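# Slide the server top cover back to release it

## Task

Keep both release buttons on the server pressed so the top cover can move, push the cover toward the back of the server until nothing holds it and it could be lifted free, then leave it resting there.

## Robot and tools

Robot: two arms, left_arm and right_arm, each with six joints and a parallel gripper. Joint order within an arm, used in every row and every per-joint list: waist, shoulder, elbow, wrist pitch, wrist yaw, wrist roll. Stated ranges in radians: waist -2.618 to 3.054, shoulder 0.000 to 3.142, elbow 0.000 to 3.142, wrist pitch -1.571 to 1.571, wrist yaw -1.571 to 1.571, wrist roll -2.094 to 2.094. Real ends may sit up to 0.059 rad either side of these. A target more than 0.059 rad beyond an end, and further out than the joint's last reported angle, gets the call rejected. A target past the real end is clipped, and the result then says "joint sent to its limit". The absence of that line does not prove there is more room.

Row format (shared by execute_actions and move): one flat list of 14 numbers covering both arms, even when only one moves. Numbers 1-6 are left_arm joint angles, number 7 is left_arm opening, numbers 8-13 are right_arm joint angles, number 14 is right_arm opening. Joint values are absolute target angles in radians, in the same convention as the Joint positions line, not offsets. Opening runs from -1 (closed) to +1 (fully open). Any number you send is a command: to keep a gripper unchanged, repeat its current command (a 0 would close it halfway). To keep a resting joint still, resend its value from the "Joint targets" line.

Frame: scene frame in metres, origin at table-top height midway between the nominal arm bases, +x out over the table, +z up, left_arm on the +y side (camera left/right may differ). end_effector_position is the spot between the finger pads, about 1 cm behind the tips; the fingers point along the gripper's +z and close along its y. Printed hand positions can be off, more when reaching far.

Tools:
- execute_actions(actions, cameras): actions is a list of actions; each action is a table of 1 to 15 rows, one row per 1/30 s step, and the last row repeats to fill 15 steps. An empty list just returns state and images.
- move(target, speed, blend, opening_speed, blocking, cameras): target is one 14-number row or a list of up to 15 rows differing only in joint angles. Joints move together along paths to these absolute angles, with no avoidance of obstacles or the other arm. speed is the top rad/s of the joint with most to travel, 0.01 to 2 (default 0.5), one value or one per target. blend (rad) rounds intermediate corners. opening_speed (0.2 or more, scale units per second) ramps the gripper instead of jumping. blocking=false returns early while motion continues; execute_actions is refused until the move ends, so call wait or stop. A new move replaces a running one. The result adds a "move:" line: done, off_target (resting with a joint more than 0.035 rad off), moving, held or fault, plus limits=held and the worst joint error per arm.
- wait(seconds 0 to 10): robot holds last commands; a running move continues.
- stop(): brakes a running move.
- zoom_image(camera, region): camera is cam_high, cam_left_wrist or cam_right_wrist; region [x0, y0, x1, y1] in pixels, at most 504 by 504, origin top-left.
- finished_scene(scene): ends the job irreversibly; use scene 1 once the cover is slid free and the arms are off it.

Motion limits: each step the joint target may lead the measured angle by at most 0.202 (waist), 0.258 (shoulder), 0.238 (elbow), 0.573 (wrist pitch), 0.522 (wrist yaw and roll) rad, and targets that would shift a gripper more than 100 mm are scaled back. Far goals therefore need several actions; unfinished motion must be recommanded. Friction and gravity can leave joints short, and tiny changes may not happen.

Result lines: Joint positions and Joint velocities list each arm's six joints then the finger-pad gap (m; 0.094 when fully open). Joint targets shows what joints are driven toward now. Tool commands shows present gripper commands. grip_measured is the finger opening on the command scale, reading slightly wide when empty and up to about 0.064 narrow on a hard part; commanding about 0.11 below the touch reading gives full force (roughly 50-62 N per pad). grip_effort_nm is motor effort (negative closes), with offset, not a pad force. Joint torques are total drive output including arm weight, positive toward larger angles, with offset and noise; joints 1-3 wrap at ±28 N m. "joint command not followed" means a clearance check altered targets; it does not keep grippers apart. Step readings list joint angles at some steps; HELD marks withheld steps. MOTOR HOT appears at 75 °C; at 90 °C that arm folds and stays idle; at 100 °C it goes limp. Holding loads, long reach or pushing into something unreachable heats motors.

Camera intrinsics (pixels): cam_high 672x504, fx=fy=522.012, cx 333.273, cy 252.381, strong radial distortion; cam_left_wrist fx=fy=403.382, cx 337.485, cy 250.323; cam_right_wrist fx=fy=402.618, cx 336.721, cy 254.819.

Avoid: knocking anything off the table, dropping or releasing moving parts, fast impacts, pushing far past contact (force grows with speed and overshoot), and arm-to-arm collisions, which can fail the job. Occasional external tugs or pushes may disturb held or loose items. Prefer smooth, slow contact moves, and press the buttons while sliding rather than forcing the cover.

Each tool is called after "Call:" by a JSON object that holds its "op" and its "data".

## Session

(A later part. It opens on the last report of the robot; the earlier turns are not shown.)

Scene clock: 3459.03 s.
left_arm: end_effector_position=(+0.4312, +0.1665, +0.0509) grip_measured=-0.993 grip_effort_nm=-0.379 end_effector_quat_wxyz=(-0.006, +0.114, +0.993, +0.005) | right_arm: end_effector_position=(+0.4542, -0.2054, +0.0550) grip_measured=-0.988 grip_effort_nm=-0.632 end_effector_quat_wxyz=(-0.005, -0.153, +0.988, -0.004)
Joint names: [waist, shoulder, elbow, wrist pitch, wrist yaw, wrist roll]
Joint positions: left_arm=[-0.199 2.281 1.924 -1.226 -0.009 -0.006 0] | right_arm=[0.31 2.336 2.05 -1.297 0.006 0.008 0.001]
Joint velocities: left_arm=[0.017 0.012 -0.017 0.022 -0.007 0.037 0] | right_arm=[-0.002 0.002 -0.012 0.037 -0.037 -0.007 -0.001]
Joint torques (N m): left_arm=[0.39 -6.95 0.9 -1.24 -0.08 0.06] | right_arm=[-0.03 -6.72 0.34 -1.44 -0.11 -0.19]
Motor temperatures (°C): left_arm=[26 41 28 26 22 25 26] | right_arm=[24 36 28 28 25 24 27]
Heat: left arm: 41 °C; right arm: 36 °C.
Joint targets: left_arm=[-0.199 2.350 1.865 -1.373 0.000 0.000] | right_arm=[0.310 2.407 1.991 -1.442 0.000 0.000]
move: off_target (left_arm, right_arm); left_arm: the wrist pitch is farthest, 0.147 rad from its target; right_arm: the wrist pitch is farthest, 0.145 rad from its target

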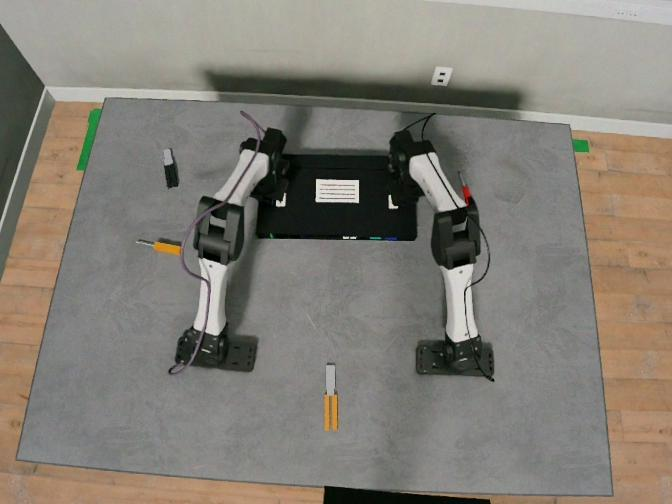

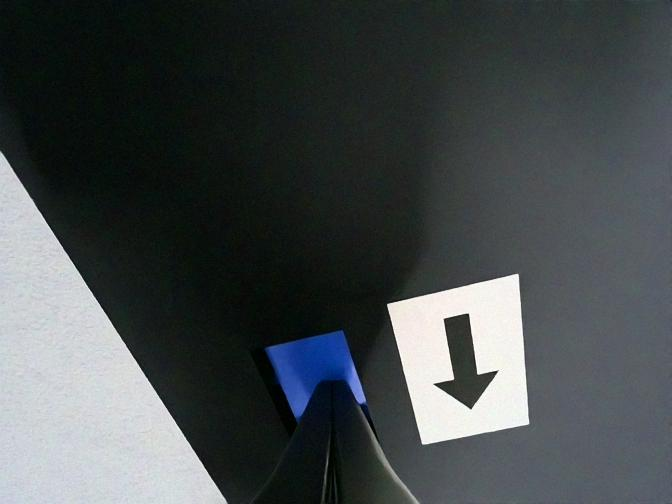

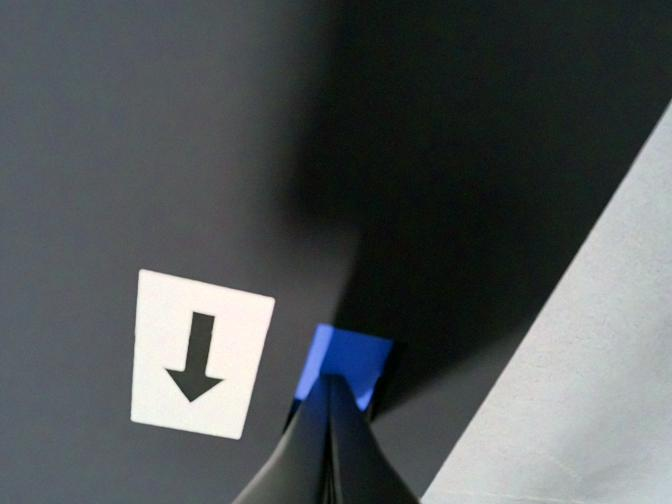

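Call:
{"op": "move", "data": {"target": [-0.199, 2.356, 1.847, -1.5, 0.0, 0.0, -1.0, 0.31, 2.412, 1.974, -1.57, 0.0, 0.0, -1.0], "speed": 0.2}}

Scene clock: 3466.57 s.
left_arm: end_effector_position=(+0.4277, +0.1674, +0.0503) grip_measured=-0.993 grip_effort_nm=-0.379 end_effector_quat_wxyz=(-0.013, +0.114, +0.993, +0.006) | right_arm: end_effector_position=(+0.4515, -0.2062, +0.0539) grip_measured=-0.988 grip_effort_nm=-0.632 end_effector_quat_wxyz=(-0.011, -0.153, +0.988, -0.005)
Joint names: [waist, shoulder, elbow, wrist pitch, wrist yaw, wrist roll]
Joint positions: left_arm=[-0.199 2.281 1.921 -1.238 -0.009 -0.006 0] | right_arm=[0.31 2.336 2.046 -1.303 0.006 0.008 0.001]
Joint velocities: left_arm=[-0.032 0.007 -0.002 -0.022 -0.022 -0.037 -0.001] | right_arm=[-0.012 -0.007 0.012 0.037 -0.022 -0.022 -0.001]
Joint torques (N m): left_arm=[0.42 -6.34 -0.5 -2.43 -0.07 0.07] | right_arm=[-0.08 -6.37 -0.77 -2.64 -0.1 -0.22]
Motor temperatures (°C): left_arm=[26 41 28 26 22 25 26] | right_arm=[24 36 28 29 25 24 27]
Heat: left arm: 41 °C; right arm: 36 °C.
Joint targets: left_arm=[-0.199 2.356 1.847 -1.500 0.000 0.000] | right_arm=[0.310 2.412 1.974 -1.553 0.000 0.000]
joint sent to its limit (right arm) — the wrist pitch, lower limit.
move: off_target (left_arm, right_arm); left_arm: the wrist pitch is farthest, 0.262 rad from its target; right_arm: the wrist pitch is farthest, 0.267 rad from its target

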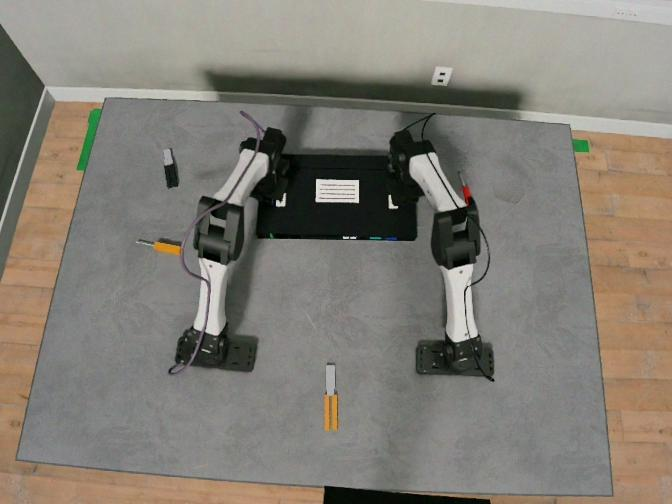

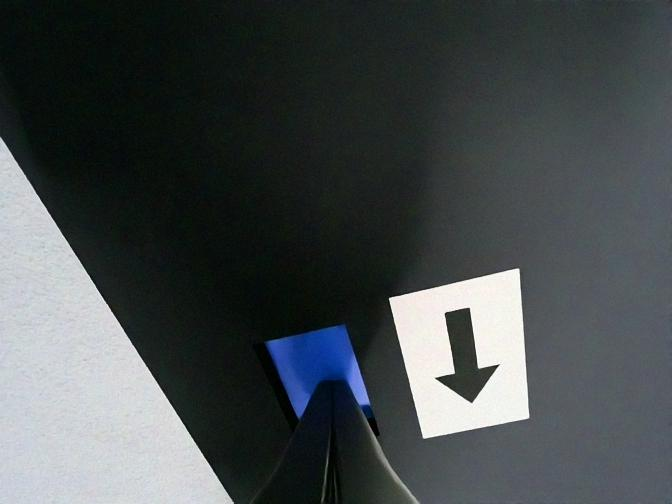

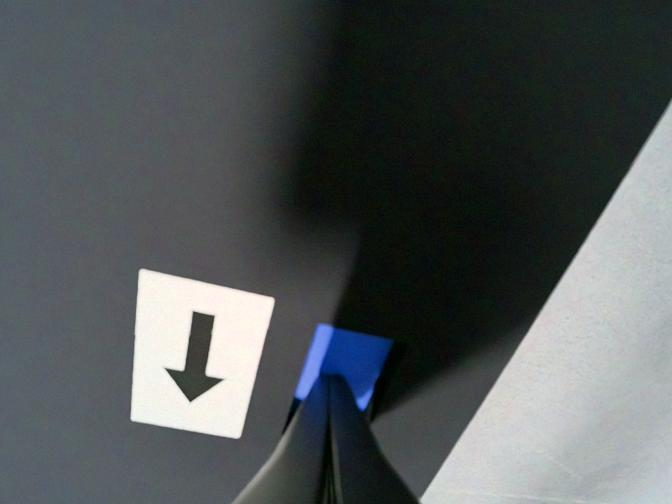

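Call:
{"op": "zoom_image", "data": {"camera": "cam_left_wrist", "region": [230, 300, 410, 435]}}

Call:
{"op": "zoom_image", "data": {"camera": "cam_right_wrist", "region": [270, 300, 450, 435]}}

Call:
{"op": "zoom_image", "data": {"camera": "cam_high", "region": [230, 120, 440, 260]}}

Scaled by 2.800 from the camera's 672x504 image, which has a finer 960x720 frame.

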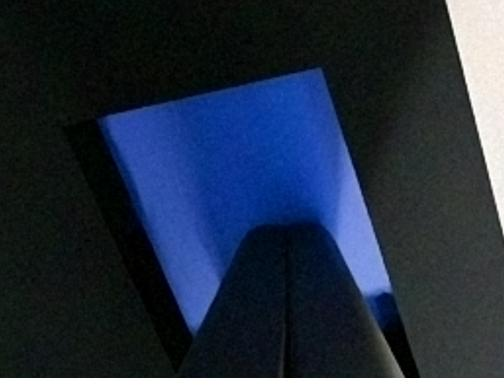

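Scaled by 2.800 from the camera's 672x504 image, which has a finer 960x720 frame.

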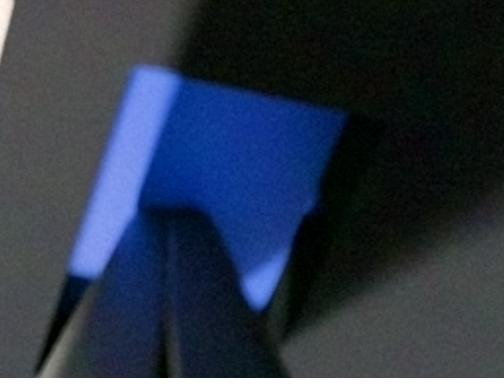

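Scaled by 2.400 from the camera's 672x504 image, which has a finer 960x720 frame.

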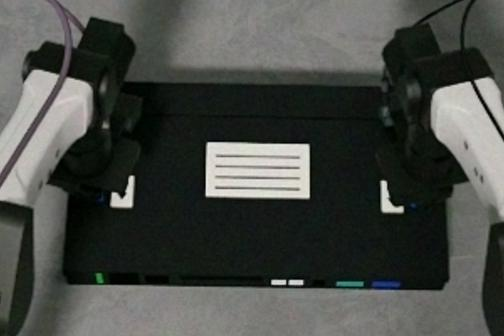

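Call:
{"op": "zoom_image", "data": {"camera": "cam_left_wrist", "region": [370, 255, 550, 450]}}

Call:
{"op": "zoom_image", "data": {"camera": "cam_right_wrist", "region": [115, 255, 295, 450]}}

Scaled by 2.585 from the camera's 672x504 image, which has a finer 960x720 frame.

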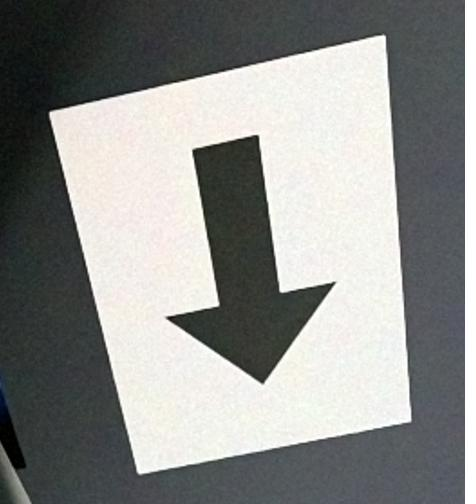

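Scaled by 2.585 from the camera's 672x504 image, which has a finer 960x720 frame.

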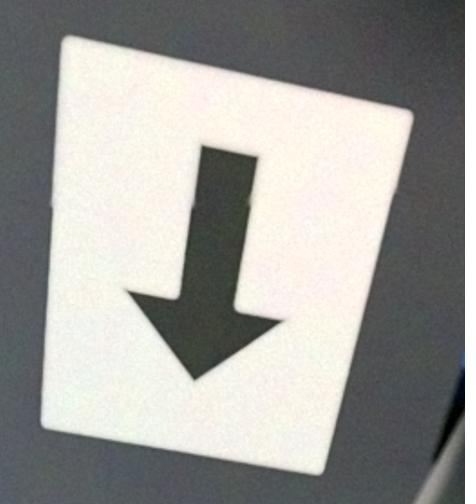

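Call:
{"op": "move", "data": {"target": [-0.199, 2.2415, 1.7247, -1.411, 0.0, 0.0, -1.0, 0.31, 2.295, 1.846, -1.477, 0.0, 0.0, -1.0], "speed": 0.15}}

Scene clock: 3579.43 s.
left_arm: end_effector_position=(+0.4268, +0.1676, +0.0515) grip_measured=-0.993 grip_effort_nm=-0.383 end_effector_quat_wxyz=(+0.020, +0.114, +0.993, +0.002) | right_arm: end_effector_position=(+0.4501, -0.2067, +0.0559) grip_measured=-0.988 grip_effort_nm=-0.632 end_effector_quat_wxyz=(+0.019, -0.153, +0.988, +0.000)
Joint names: [waist, shoulder, elbow, wrist pitch, wrist yaw, wrist roll]
Joint positions: left_arm=[-0.199 2.206 1.801 -1.126 -0.009 -0.006 0] | right_arm=[0.31 2.257 1.92 -1.195 0.006 0.008 0.001]
Joint velocities: left_arm=[-0.007 0.012 -0.007 -0.022 0.022 -0.081 0] | right_arm=[0.002 -0.002 -0.007 -0.081 -0.051 0.037 -0.001]
Joint torques (N m): left_arm=[0.43 -9.55 -0.57 -2.51 -0.08 0.07] | right_arm=[-0.05 -9.66 -0.85 -2.88 -0.11 -0.18]
Motor temperatures (°C): left_arm=[26 39 27 41 22 25 26] | right_arm=[24 36 27 41 25 24 27]
Heat: left arm: 41 °C; right arm: 41 °C.
Joint targets: left_arm=[-0.199 2.242 1.725 -1.411 0.000 0.000] | right_arm=[0.310 2.295 1.846 -1.477 0.000 0.000]
move: off_target (left_arm, right_arm); left_arm: the wrist pitch is farthest, 0.285 rad from its target; right_arm: the wrist pitch is farthest, 0.282 rad from its target

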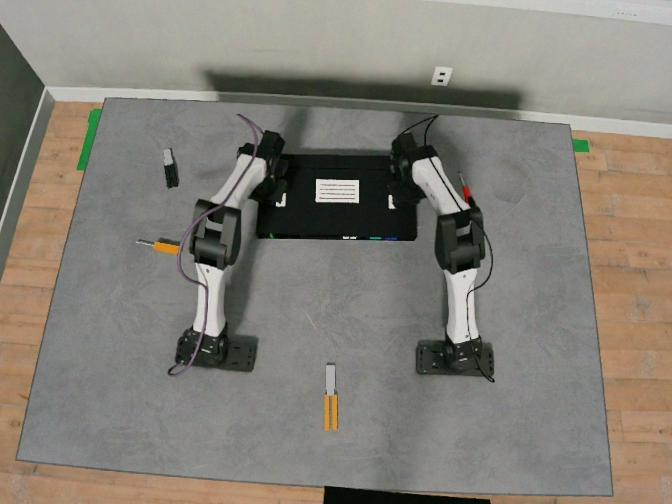

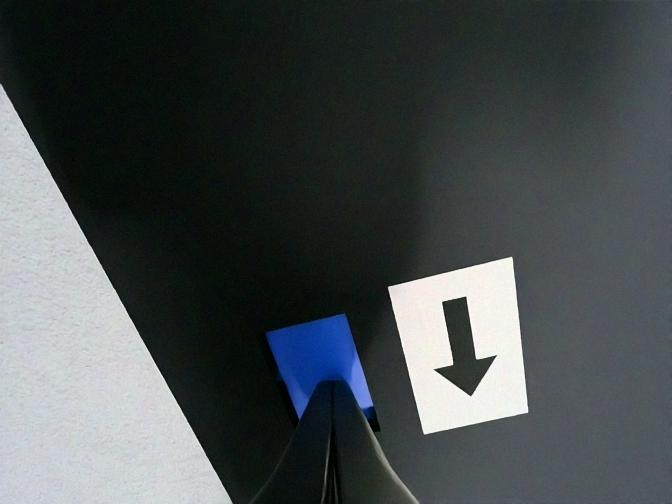

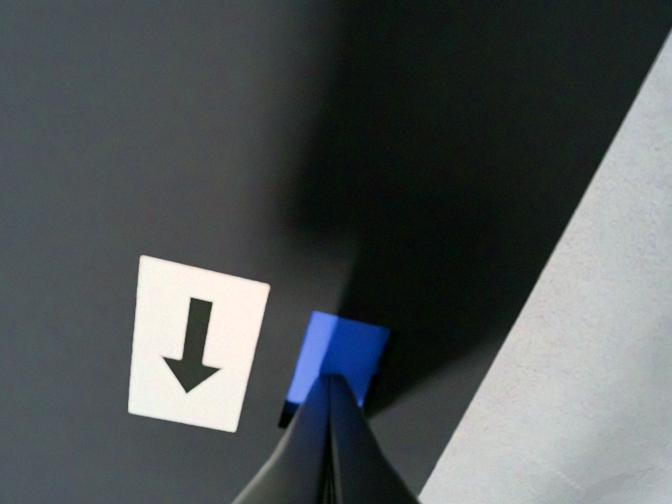

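Call:
{"op": "zoom_image", "data": {"camera": "cam_left_wrist", "region": [240, 300, 420, 480]}}

Call:
{"op": "zoom_image", "data": {"camera": "cam_right_wrist", "region": [250, 300, 430, 480]}}

Scaled by 2.800 from the camera's 672x504 image, which has a finer 960x720 frame.

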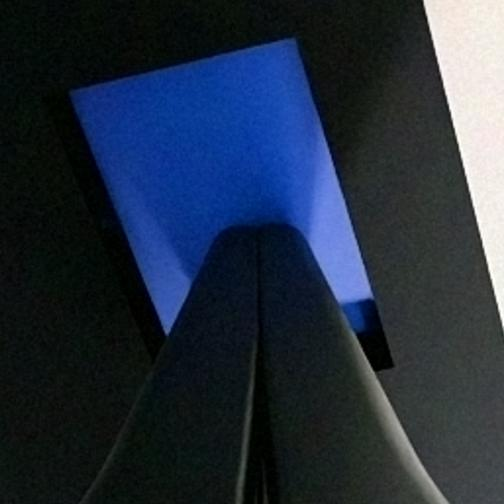

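Scaled by 2.800 from the camera's 672x504 image, which has a finer 960x720 frame.

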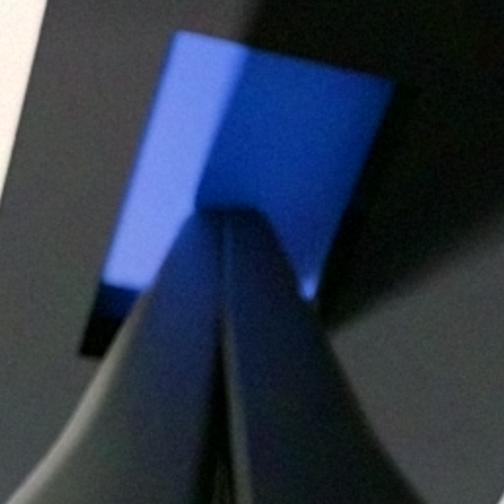

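Call:
{"op": "move", "data": {"target": [-0.199, 2.289, 1.704, -1.336, 0.0, 0.0, -1.0, 0.31, 2.339, 1.82, -1.402, 0.0, 0.0, -1.0], "speed": 0.15}}

Call:
{"op": "zoom_image", "data": {"camera": "cam_left_wrist", "region": [240, 300, 420, 480]}}

Call:
{"op": "zoom_image", "data": {"camera": "cam_right_wrist", "region": [250, 300, 430, 480]}}

Scene clock: 3624.53 s.
left_arm: end_effector_position=(+0.4273, +0.1677, +0.0499) grip_measured=-0.993 grip_effort_nm=-0.383 end_effector_quat_wxyz=(+0.022, +0.114, +0.993, +0.003) | right_arm: end_effector_position=(+0.4506, -0.2069, +0.0533) grip_measured=-0.988 grip_effort_nm=-0.637 end_effector_quat_wxyz=(+0.021, -0.153, +0.988, -0.001)
Joint names: [waist, shoulder, elbow, wrist pitch, wrist yaw, wrist roll]
Joint positions: left_arm=[-0.199 2.206 1.794 -1.117 -0.01 -0.006 0] | right_arm=[0.31 2.257 1.91 -1.182 0.008 0.008 0.001]
Joint velocities: left_arm=[0.007 0.007 0.017 -0.095 -0.037 0.051 0] | right_arm=[0.002 0.002 -0.012 -0.066 -0.037 -0.051 0.001]
Joint torques (N m): left_arm=[0.42 -5.04 -1.89 -1.84 -0.06 0.06] | right_arm=[0.01 -5.31 -2.07 -2.15 -0.1 -0.18]
Motor temperatures (°C): left_arm=[26 46 27 44 22 25 26] | right_arm=[24 41 27 44 25 24 27]
Heat: left arm: 46 °C; right arm: 44 °C.
Joint targets: left_arm=[-0.199 2.289 1.704 -1.336 0.000 0.000] | right_arm=[0.310 2.339 1.820 -1.402 0.000 0.000]
move: off_target (left_arm, right_arm); left_arm: the wrist pitch is farthest, 0.219 rad from its target; right_arm: the wrist pitch is farthest, 0.220 rad from its target

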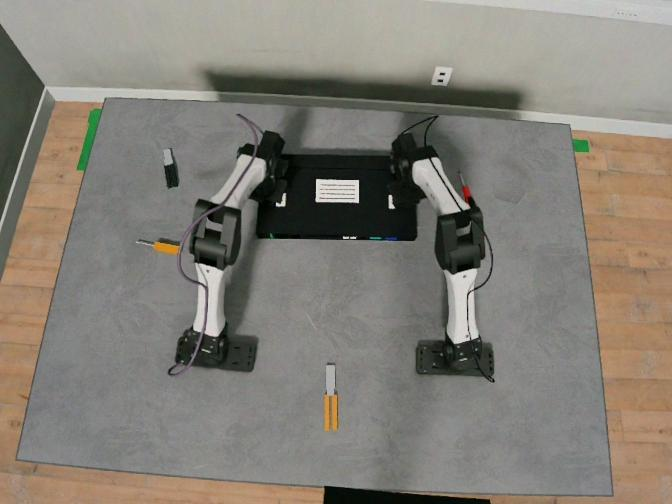

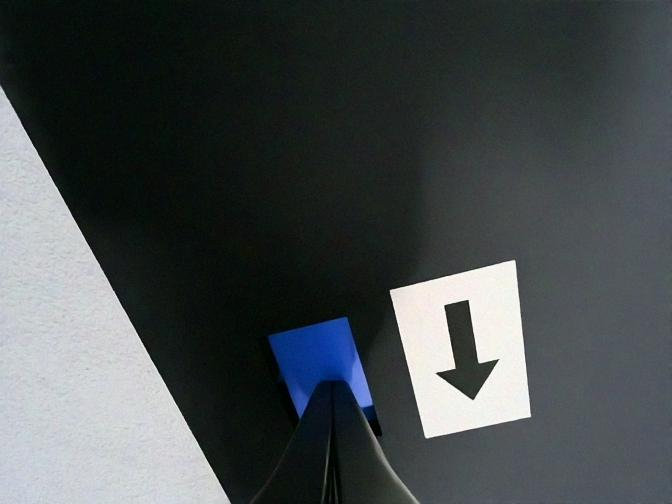

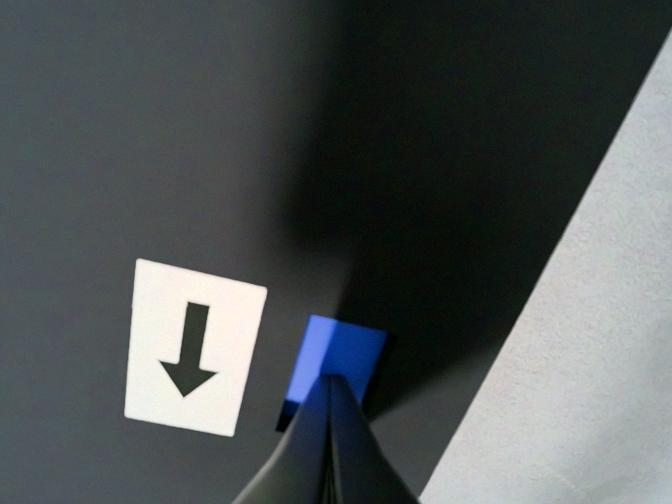

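Scaled by 2.800 from the camera's 672x504 image, which has a finer 960x720 frame.

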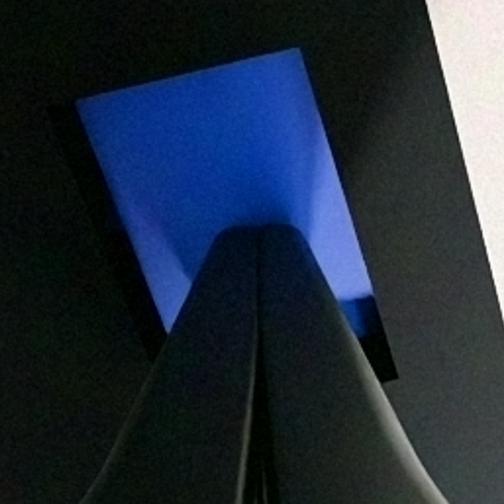

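Scaled by 2.800 from the camera's 672x504 image, which has a finer 960x720 frame.

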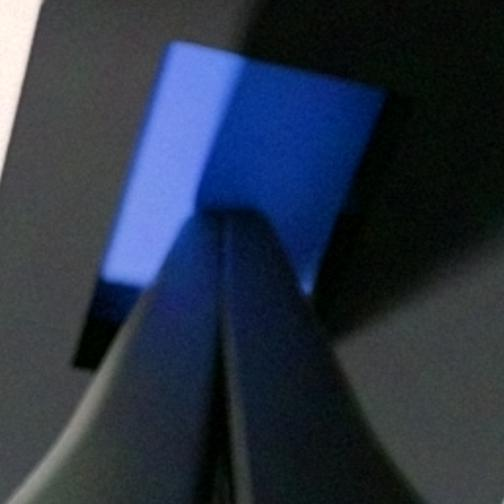

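Call:
{"op": "move", "data": {"target": [-0.199, 2.222, 1.709, -1.38, 0.0, 0.0, -1.0, 0.31, 2.269, 1.823, -1.445, 0.0, 0.0, -1.0], "speed": 0.15}}

Call:
{"op": "zoom_image", "data": {"camera": "cam_left_wrist", "region": [240, 280, 420, 460]}}

Call:
{"op": "zoom_image", "data": {"camera": "cam_right_wrist", "region": [250, 280, 430, 460]}}

Scene clock: 3795.30 s.
left_arm: end_effector_position=(+0.4270, +0.1679, +0.0517) grip_measured=-0.993 grip_effort_nm=-0.379 end_effector_quat_wxyz=(+0.027, +0.114, +0.993, +0.002) | right_arm: end_effector_position=(+0.4503, -0.2073, +0.0563) grip_measured=-0.988 grip_effort_nm=-0.632 end_effector_quat_wxyz=(+0.027, -0.153, +0.988, +0.000)
Joint names: [waist, shoulder, elbow, wrist pitch, wrist yaw, wrist roll]
Joint positions: left_arm=[-0.199 2.193 1.78 -1.106 -0.011 -0.006 0] | right_arm=[0.31 2.24 1.892 -1.169 0.009 0.008 0.001]
Joint velocities: left_arm=[0.007 0.017 0.002 -0.007 -0.11 -0.022 0] | right_arm=[-0.012 0.002 0.007 0.066 -0.066 -0.007 0.001]
Joint torques (N m): left_arm=[0.44 -10.11 -0.09 -2.41 -0.05 0.08] | right_arm=[0.03 -10.32 -0.49 -2.78 -0.14 -0.19]
Motor temperatures (°C): left_arm=[26 36 26 39 22 25 26] | right_arm=[24 33 27 40 25 24 27]
Heat: left arm: 39 °C; right arm: 40 °C.
Joint targets: left_arm=[-0.199 2.222 1.709 -1.380 0.000 0.000] | right_arm=[0.310 2.269 1.823 -1.445 0.000 0.000]
move: off_target (left_arm, right_arm); left_arm: the wrist pitch is farthest, 0.274 rad from its target; right_arm: the wrist pitch is farthest, 0.276 rad from its target

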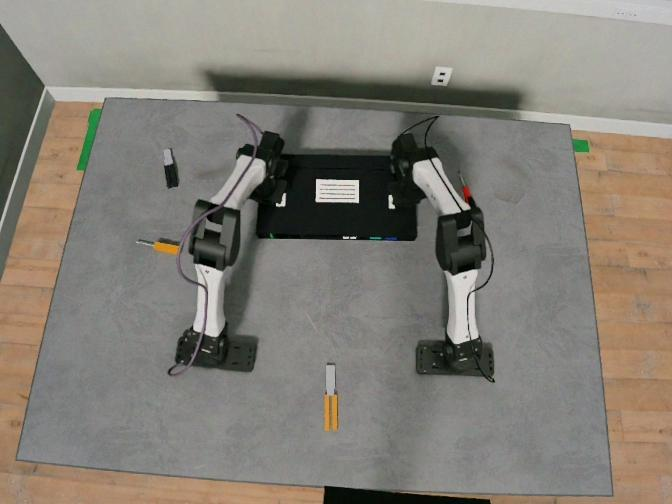

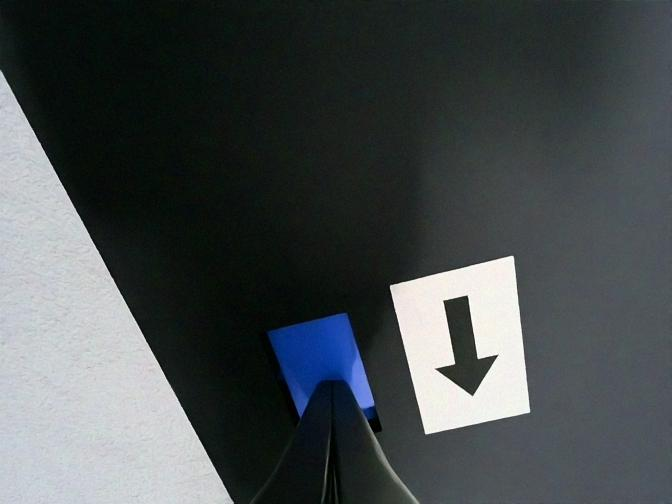

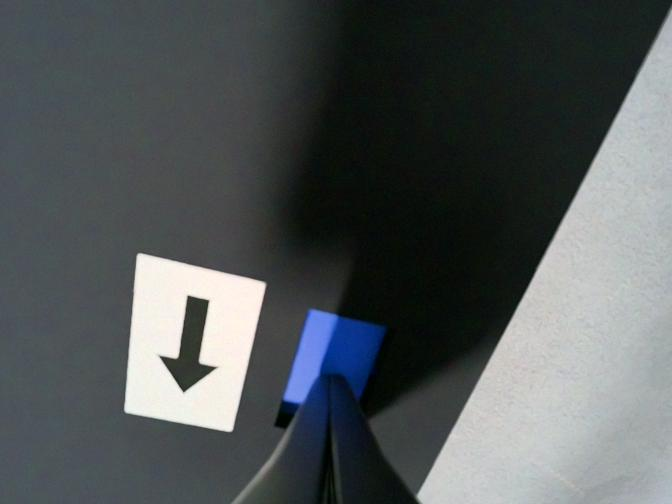

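Scaled by 2.800 from the camera's 672x504 image, which has a finer 960x720 frame.

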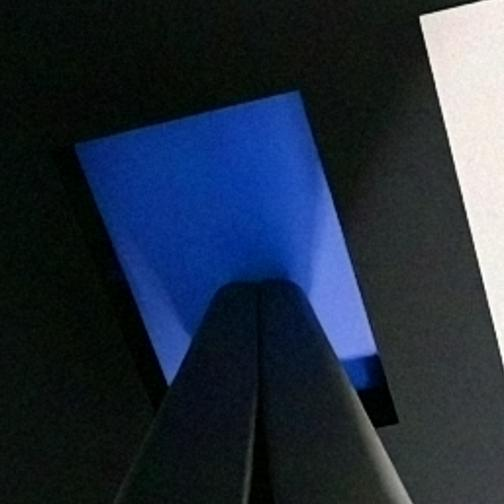

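Scaled by 2.800 from the camera's 672x504 image, which has a finer 960x720 frame.

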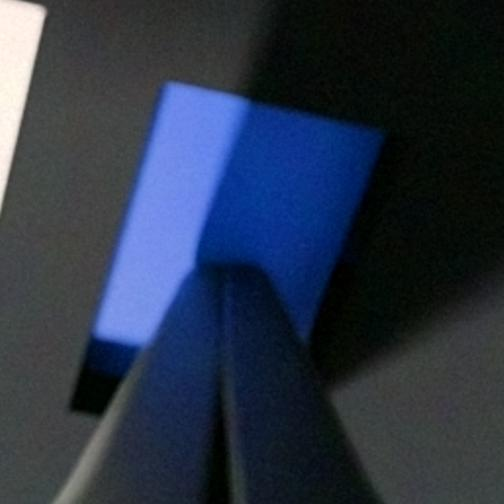

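Call:
{"op": "execute_actions", "data": {"actions": []}}

Scene clock: 3831.00 s.
left_arm: end_effector_position=(+0.4270, +0.1679, +0.0516) grip_measured=-0.993 grip_effort_nm=-0.383 end_effector_quat_wxyz=(+0.027, +0.114, +0.993, +0.002) | right_arm: end_effector_position=(+0.4502, -0.2073, +0.0562) grip_measured=-0.988 grip_effort_nm=-0.637 end_effector_quat_wxyz=(+0.027, -0.153, +0.988, +0.000)
Joint names: [waist, shoulder, elbow, wrist pitch, wrist yaw, wrist roll]
Joint positions: left_arm=[-0.199 2.193 1.78 -1.105 -0.011 -0.006 0] | right_arm=[0.31 2.24 1.891 -1.169 0.009 0.008 0.001]
Joint velocities: left_arm=[-0.017 -0.007 0.007 -0.022 -0.051 -0.037 0] | right_arm=[0.002 -0.002 0.017 -0.037 0.022 0.022 -0.001]
Joint torques (N m): left_arm=[0.44 -10.1 -0.12 -2.39 -0.05 0.06] | right_arm=[0.06 -10.29 -0.34 -2.82 -0.13 -0.19]
Motor temperatures (°C): left_arm=[26 41 26 43 22 25 26] | right_arm=[24 41 26 46 25 24 27]
Heat: left arm: 43 °C; right arm: 46 °C.
Joint targets: left_arm=[-0.199 2.222 1.709 -1.380 0.000 0.000] | right_arm=[0.310 2.269 1.823 -1.445 0.000 0.000]
Tool commands: left_gripper/opening=-1.0 right_gripper/opening=-1.0

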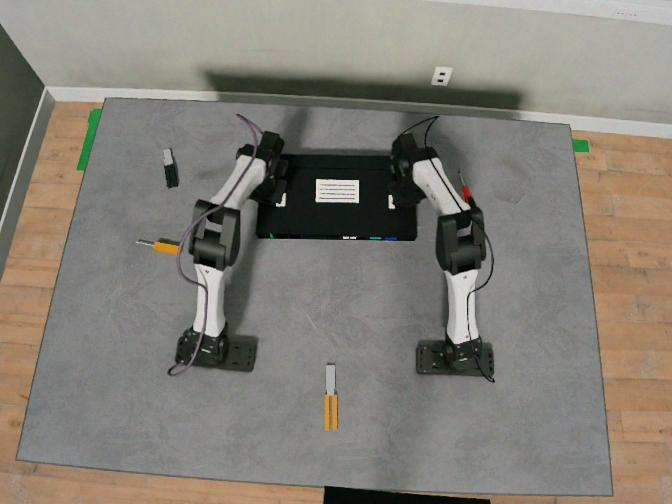

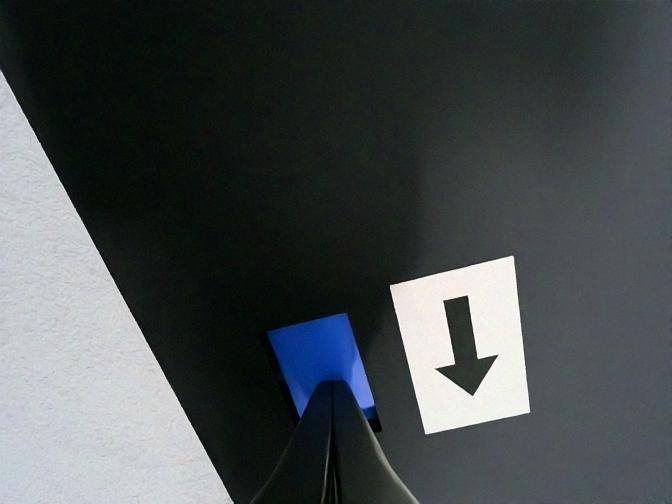

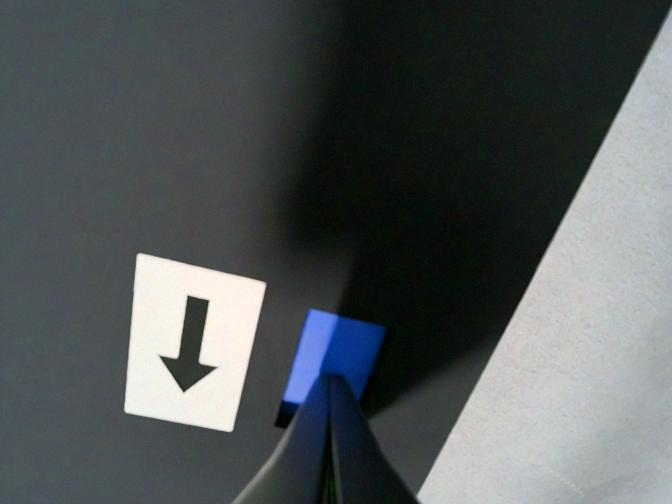

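Call:
{"op": "zoom_image", "data": {"camera": "cam_left_wrist", "region": [230, 280, 430, 460]}}

Call:
{"op": "zoom_image", "data": {"camera": "cam_right_wrist", "region": [240, 280, 440, 460]}}

Call:
{"op": "zoom_image", "data": {"camera": "cam_high", "region": [230, 120, 450, 260]}}

Scaled by 2.520 from the camera's 672x504 image, which has a finer 960x720 frame.

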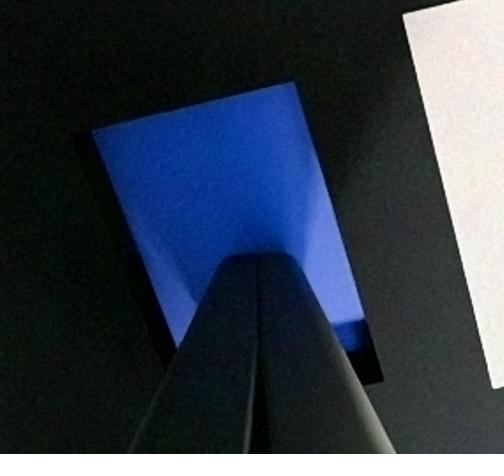

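Scaled by 2.520 from the camera's 672x504 image, which has a finer 960x720 frame.

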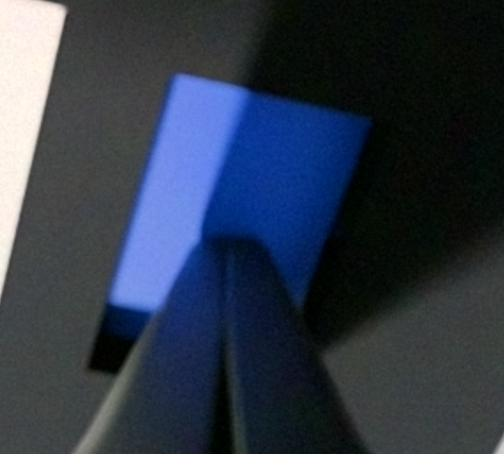

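Scaled by 2.291 from the camera's 672x504 image, which has a finer 960x720 frame.

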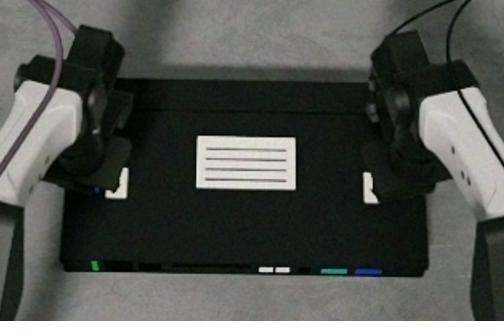

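Call:
{"op": "move", "data": {"target": [-0.199, 2.321, 1.692, -1.183, 0.0, 0.0, -1.0, 0.310, 2.372, 1.8045, -1.246, 0.0, 0.0, -1.0], "speed": 0.12, "cameras": ["cam_high", "cam_left_wrist", "cam_right_wrist"]}}

Call:
{"op": "zoom_image", "data": {"camera": "cam_left_wrist", "region": [230, 280, 430, 460]}}

Call:
{"op": "zoom_image", "data": {"camera": "cam_right_wrist", "region": [240, 280, 440, 460]}}

Scene clock: 4066.70 s.
left_arm: end_effector_position=(+0.4288, +0.1679, +0.0482) grip_measured=-0.993 grip_effort_nm=-0.379 end_effector_quat_wxyz=(+0.030, +0.114, +0.993, +0.003) | right_arm: end_effector_position=(+0.4522, -0.2071, +0.0519) grip_measured=-0.988 grip_effort_nm=-0.637 end_effector_quat_wxyz=(+0.030, -0.153, +0.988, -0.001)
Joint names: [waist, shoulder, elbow, wrist pitch, wrist yaw, wrist roll]
Joint positions: left_arm=[-0.199 2.196 1.77 -1.086 -0.013 -0.006 0] | right_arm=[0.31 2.245 1.883 -1.15 0.012 0.008 0.001]
Joint velocities: left_arm=[-0.002 0.002 0.002 0.051 -0.051 0.007 -0.001] | right_arm=[0.012 -0.012 -0.002 0.066 0.022 -0.022 -0.001]
Joint torques (N m): left_arm=[0.4 -0.94 -0.72 -0.57 -0.04 0.07] | right_arm=[0.01 -0.96 -1.14 -0.67 -0.18 -0.19]
Motor temperatures (°C): left_arm=[26 46 25 48 22 25 26] | right_arm=[24 46 26 52 25 24 27]
Heat: left arm: 48 °C; right arm: 52 °C.
Joint targets: left_arm=[-0.199 2.321 1.692 -1.183 0.000 0.000] | right_arm=[0.310 2.372 1.805 -1.246 0.000 0.000]
move: off_target (left_arm, right_arm); left_arm: the shoulder is farthest, 0.125 rad from its target; right_arm: the shoulder is farthest, 0.127 rad from its target

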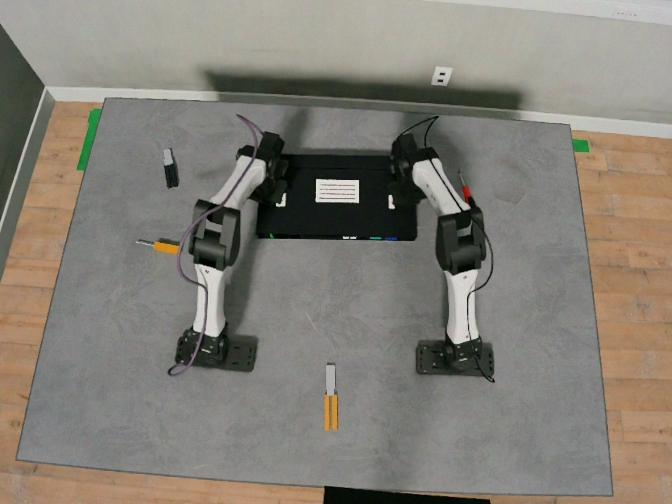

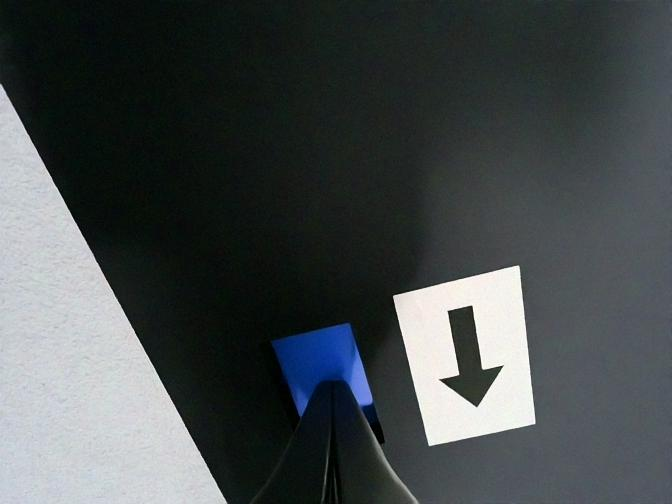

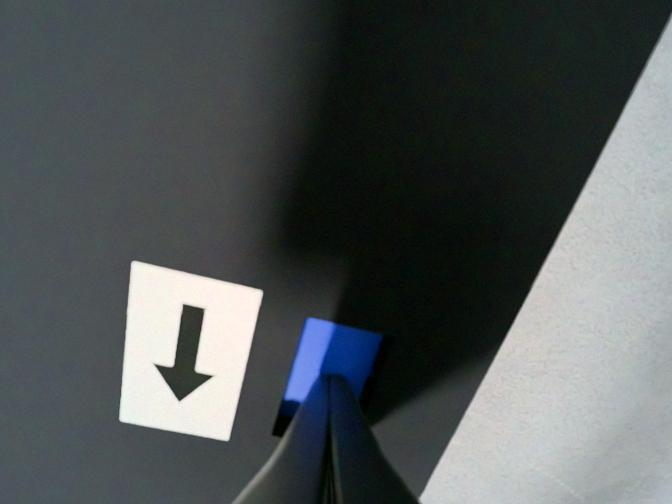

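Scaled by 2.520 from the camera's 672x504 image, which has a finer 960x720 frame.

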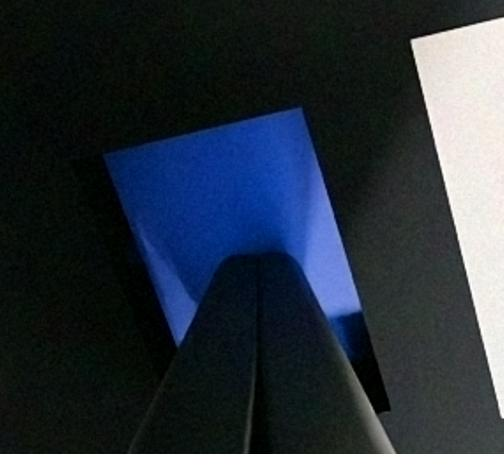

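Scaled by 2.520 from the camera's 672x504 image, which has a finer 960x720 frame.

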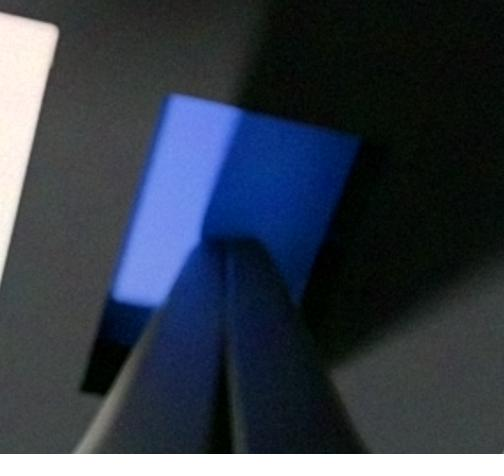

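Call:
{"op": "move", "data": {"target": [-0.199, 2.350, 1.675, -1.100, 0.0, 0.0, -1.0, 0.310, 2.404, 1.788, -1.164, 0.0, 0.0, -1.0], "speed": 0.08, "cameras": ["cam_high", "cam_left_wrist", "cam_right_wrist"]}}

Call:
{"op": "zoom_image", "data": {"camera": "cam_left_wrist", "region": [230, 280, 430, 460]}}

Call:
{"op": "zoom_image", "data": {"camera": "cam_right_wrist", "region": [240, 280, 440, 460]}}

Scene clock: 4086.63 s.
left_arm: end_effector_position=(+0.4292, +0.1678, +0.0446) grip_measured=-0.993 grip_effort_nm=-0.388 end_effector_quat_wxyz=(+0.029, +0.114, +0.993, +0.003) | right_arm: end_effector_position=(+0.4527, -0.2070, +0.0475) grip_measured=-0.988 grip_effort_nm=-0.637 end_effector_quat_wxyz=(+0.027, -0.153, +0.988, -0.002)
Joint names: [waist, shoulder, elbow, wrist pitch, wrist yaw, wrist roll]
Joint positions: left_arm=[-0.199 2.204 1.769 -1.08 -0.013 -0.006 0] | right_arm=[0.31 2.256 1.883 -1.145 0.012 0.008 0.001]
Joint velocities: left_arm=[-0.017 -0.027 -0.007 -0.022 -0.081 -0.11 0] | right_arm=[-0.002 0.002 0.007 -0.11 0.037 0.081 0]
Joint torques (N m): left_arm=[0.39 1.02 -2.24 0.22 -0.03 0.07] | right_arm=[0.02 1.18 -2.52 0.24 -0.17 -0.23]
Motor temperatures (°C): left_arm=[26 42 25 42 22 25 26] | right_arm=[24 39 26 46 25 24 27]
Heat: left arm: 42 °C; right arm: 46 °C.
Joint targets: left_arm=[-0.199 2.350 1.675 -1.100 0.000 0.000] | right_arm=[0.310 2.404 1.788 -1.164 0.000 0.000]
move: off_target (left_arm, right_arm); left_arm: the shoulder is farthest, 0.146 rad from its target; right_arm: the shoulder is farthest, 0.148 rad from its target

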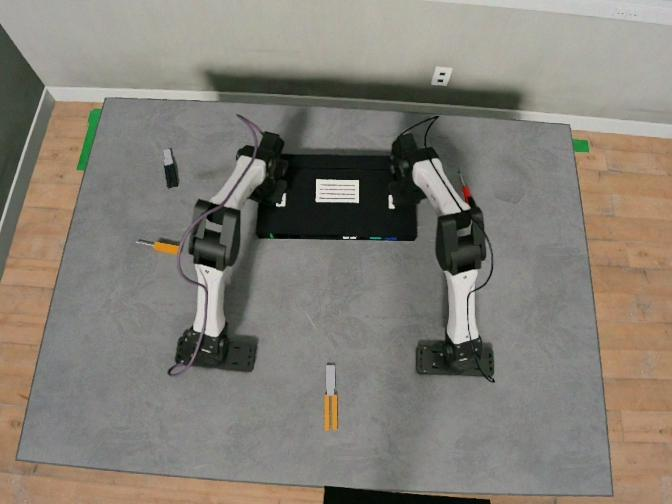

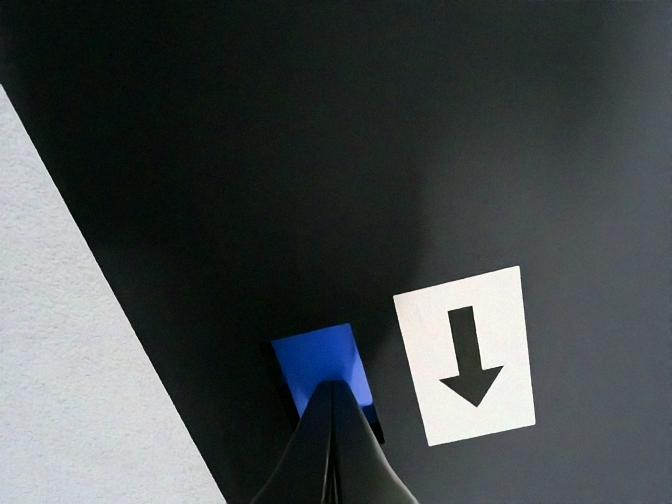

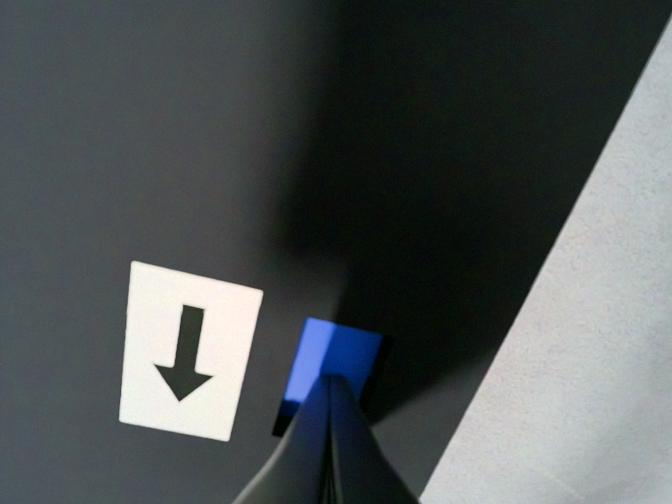

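Scaled by 2.520 from the camera's 672x504 image, which has a finer 960x720 frame.

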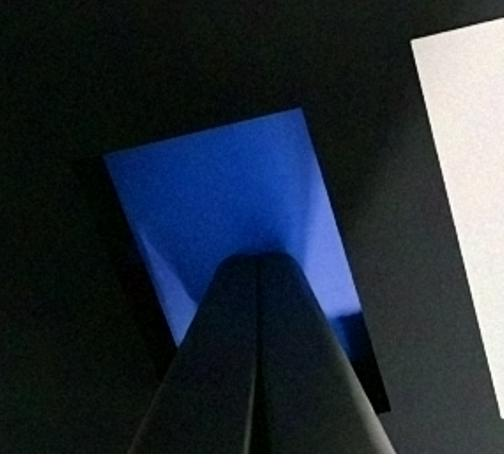

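Scaled by 2.520 from the camera's 672x504 image, which has a finer 960x720 frame.

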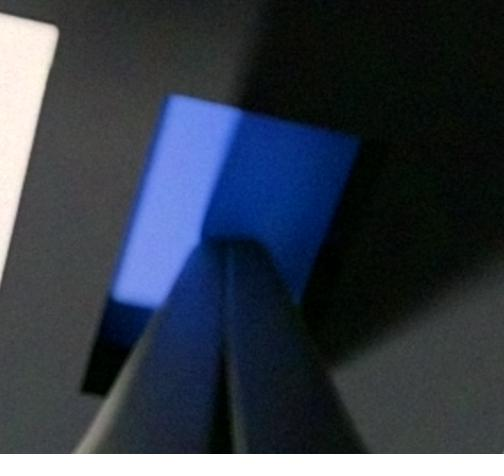

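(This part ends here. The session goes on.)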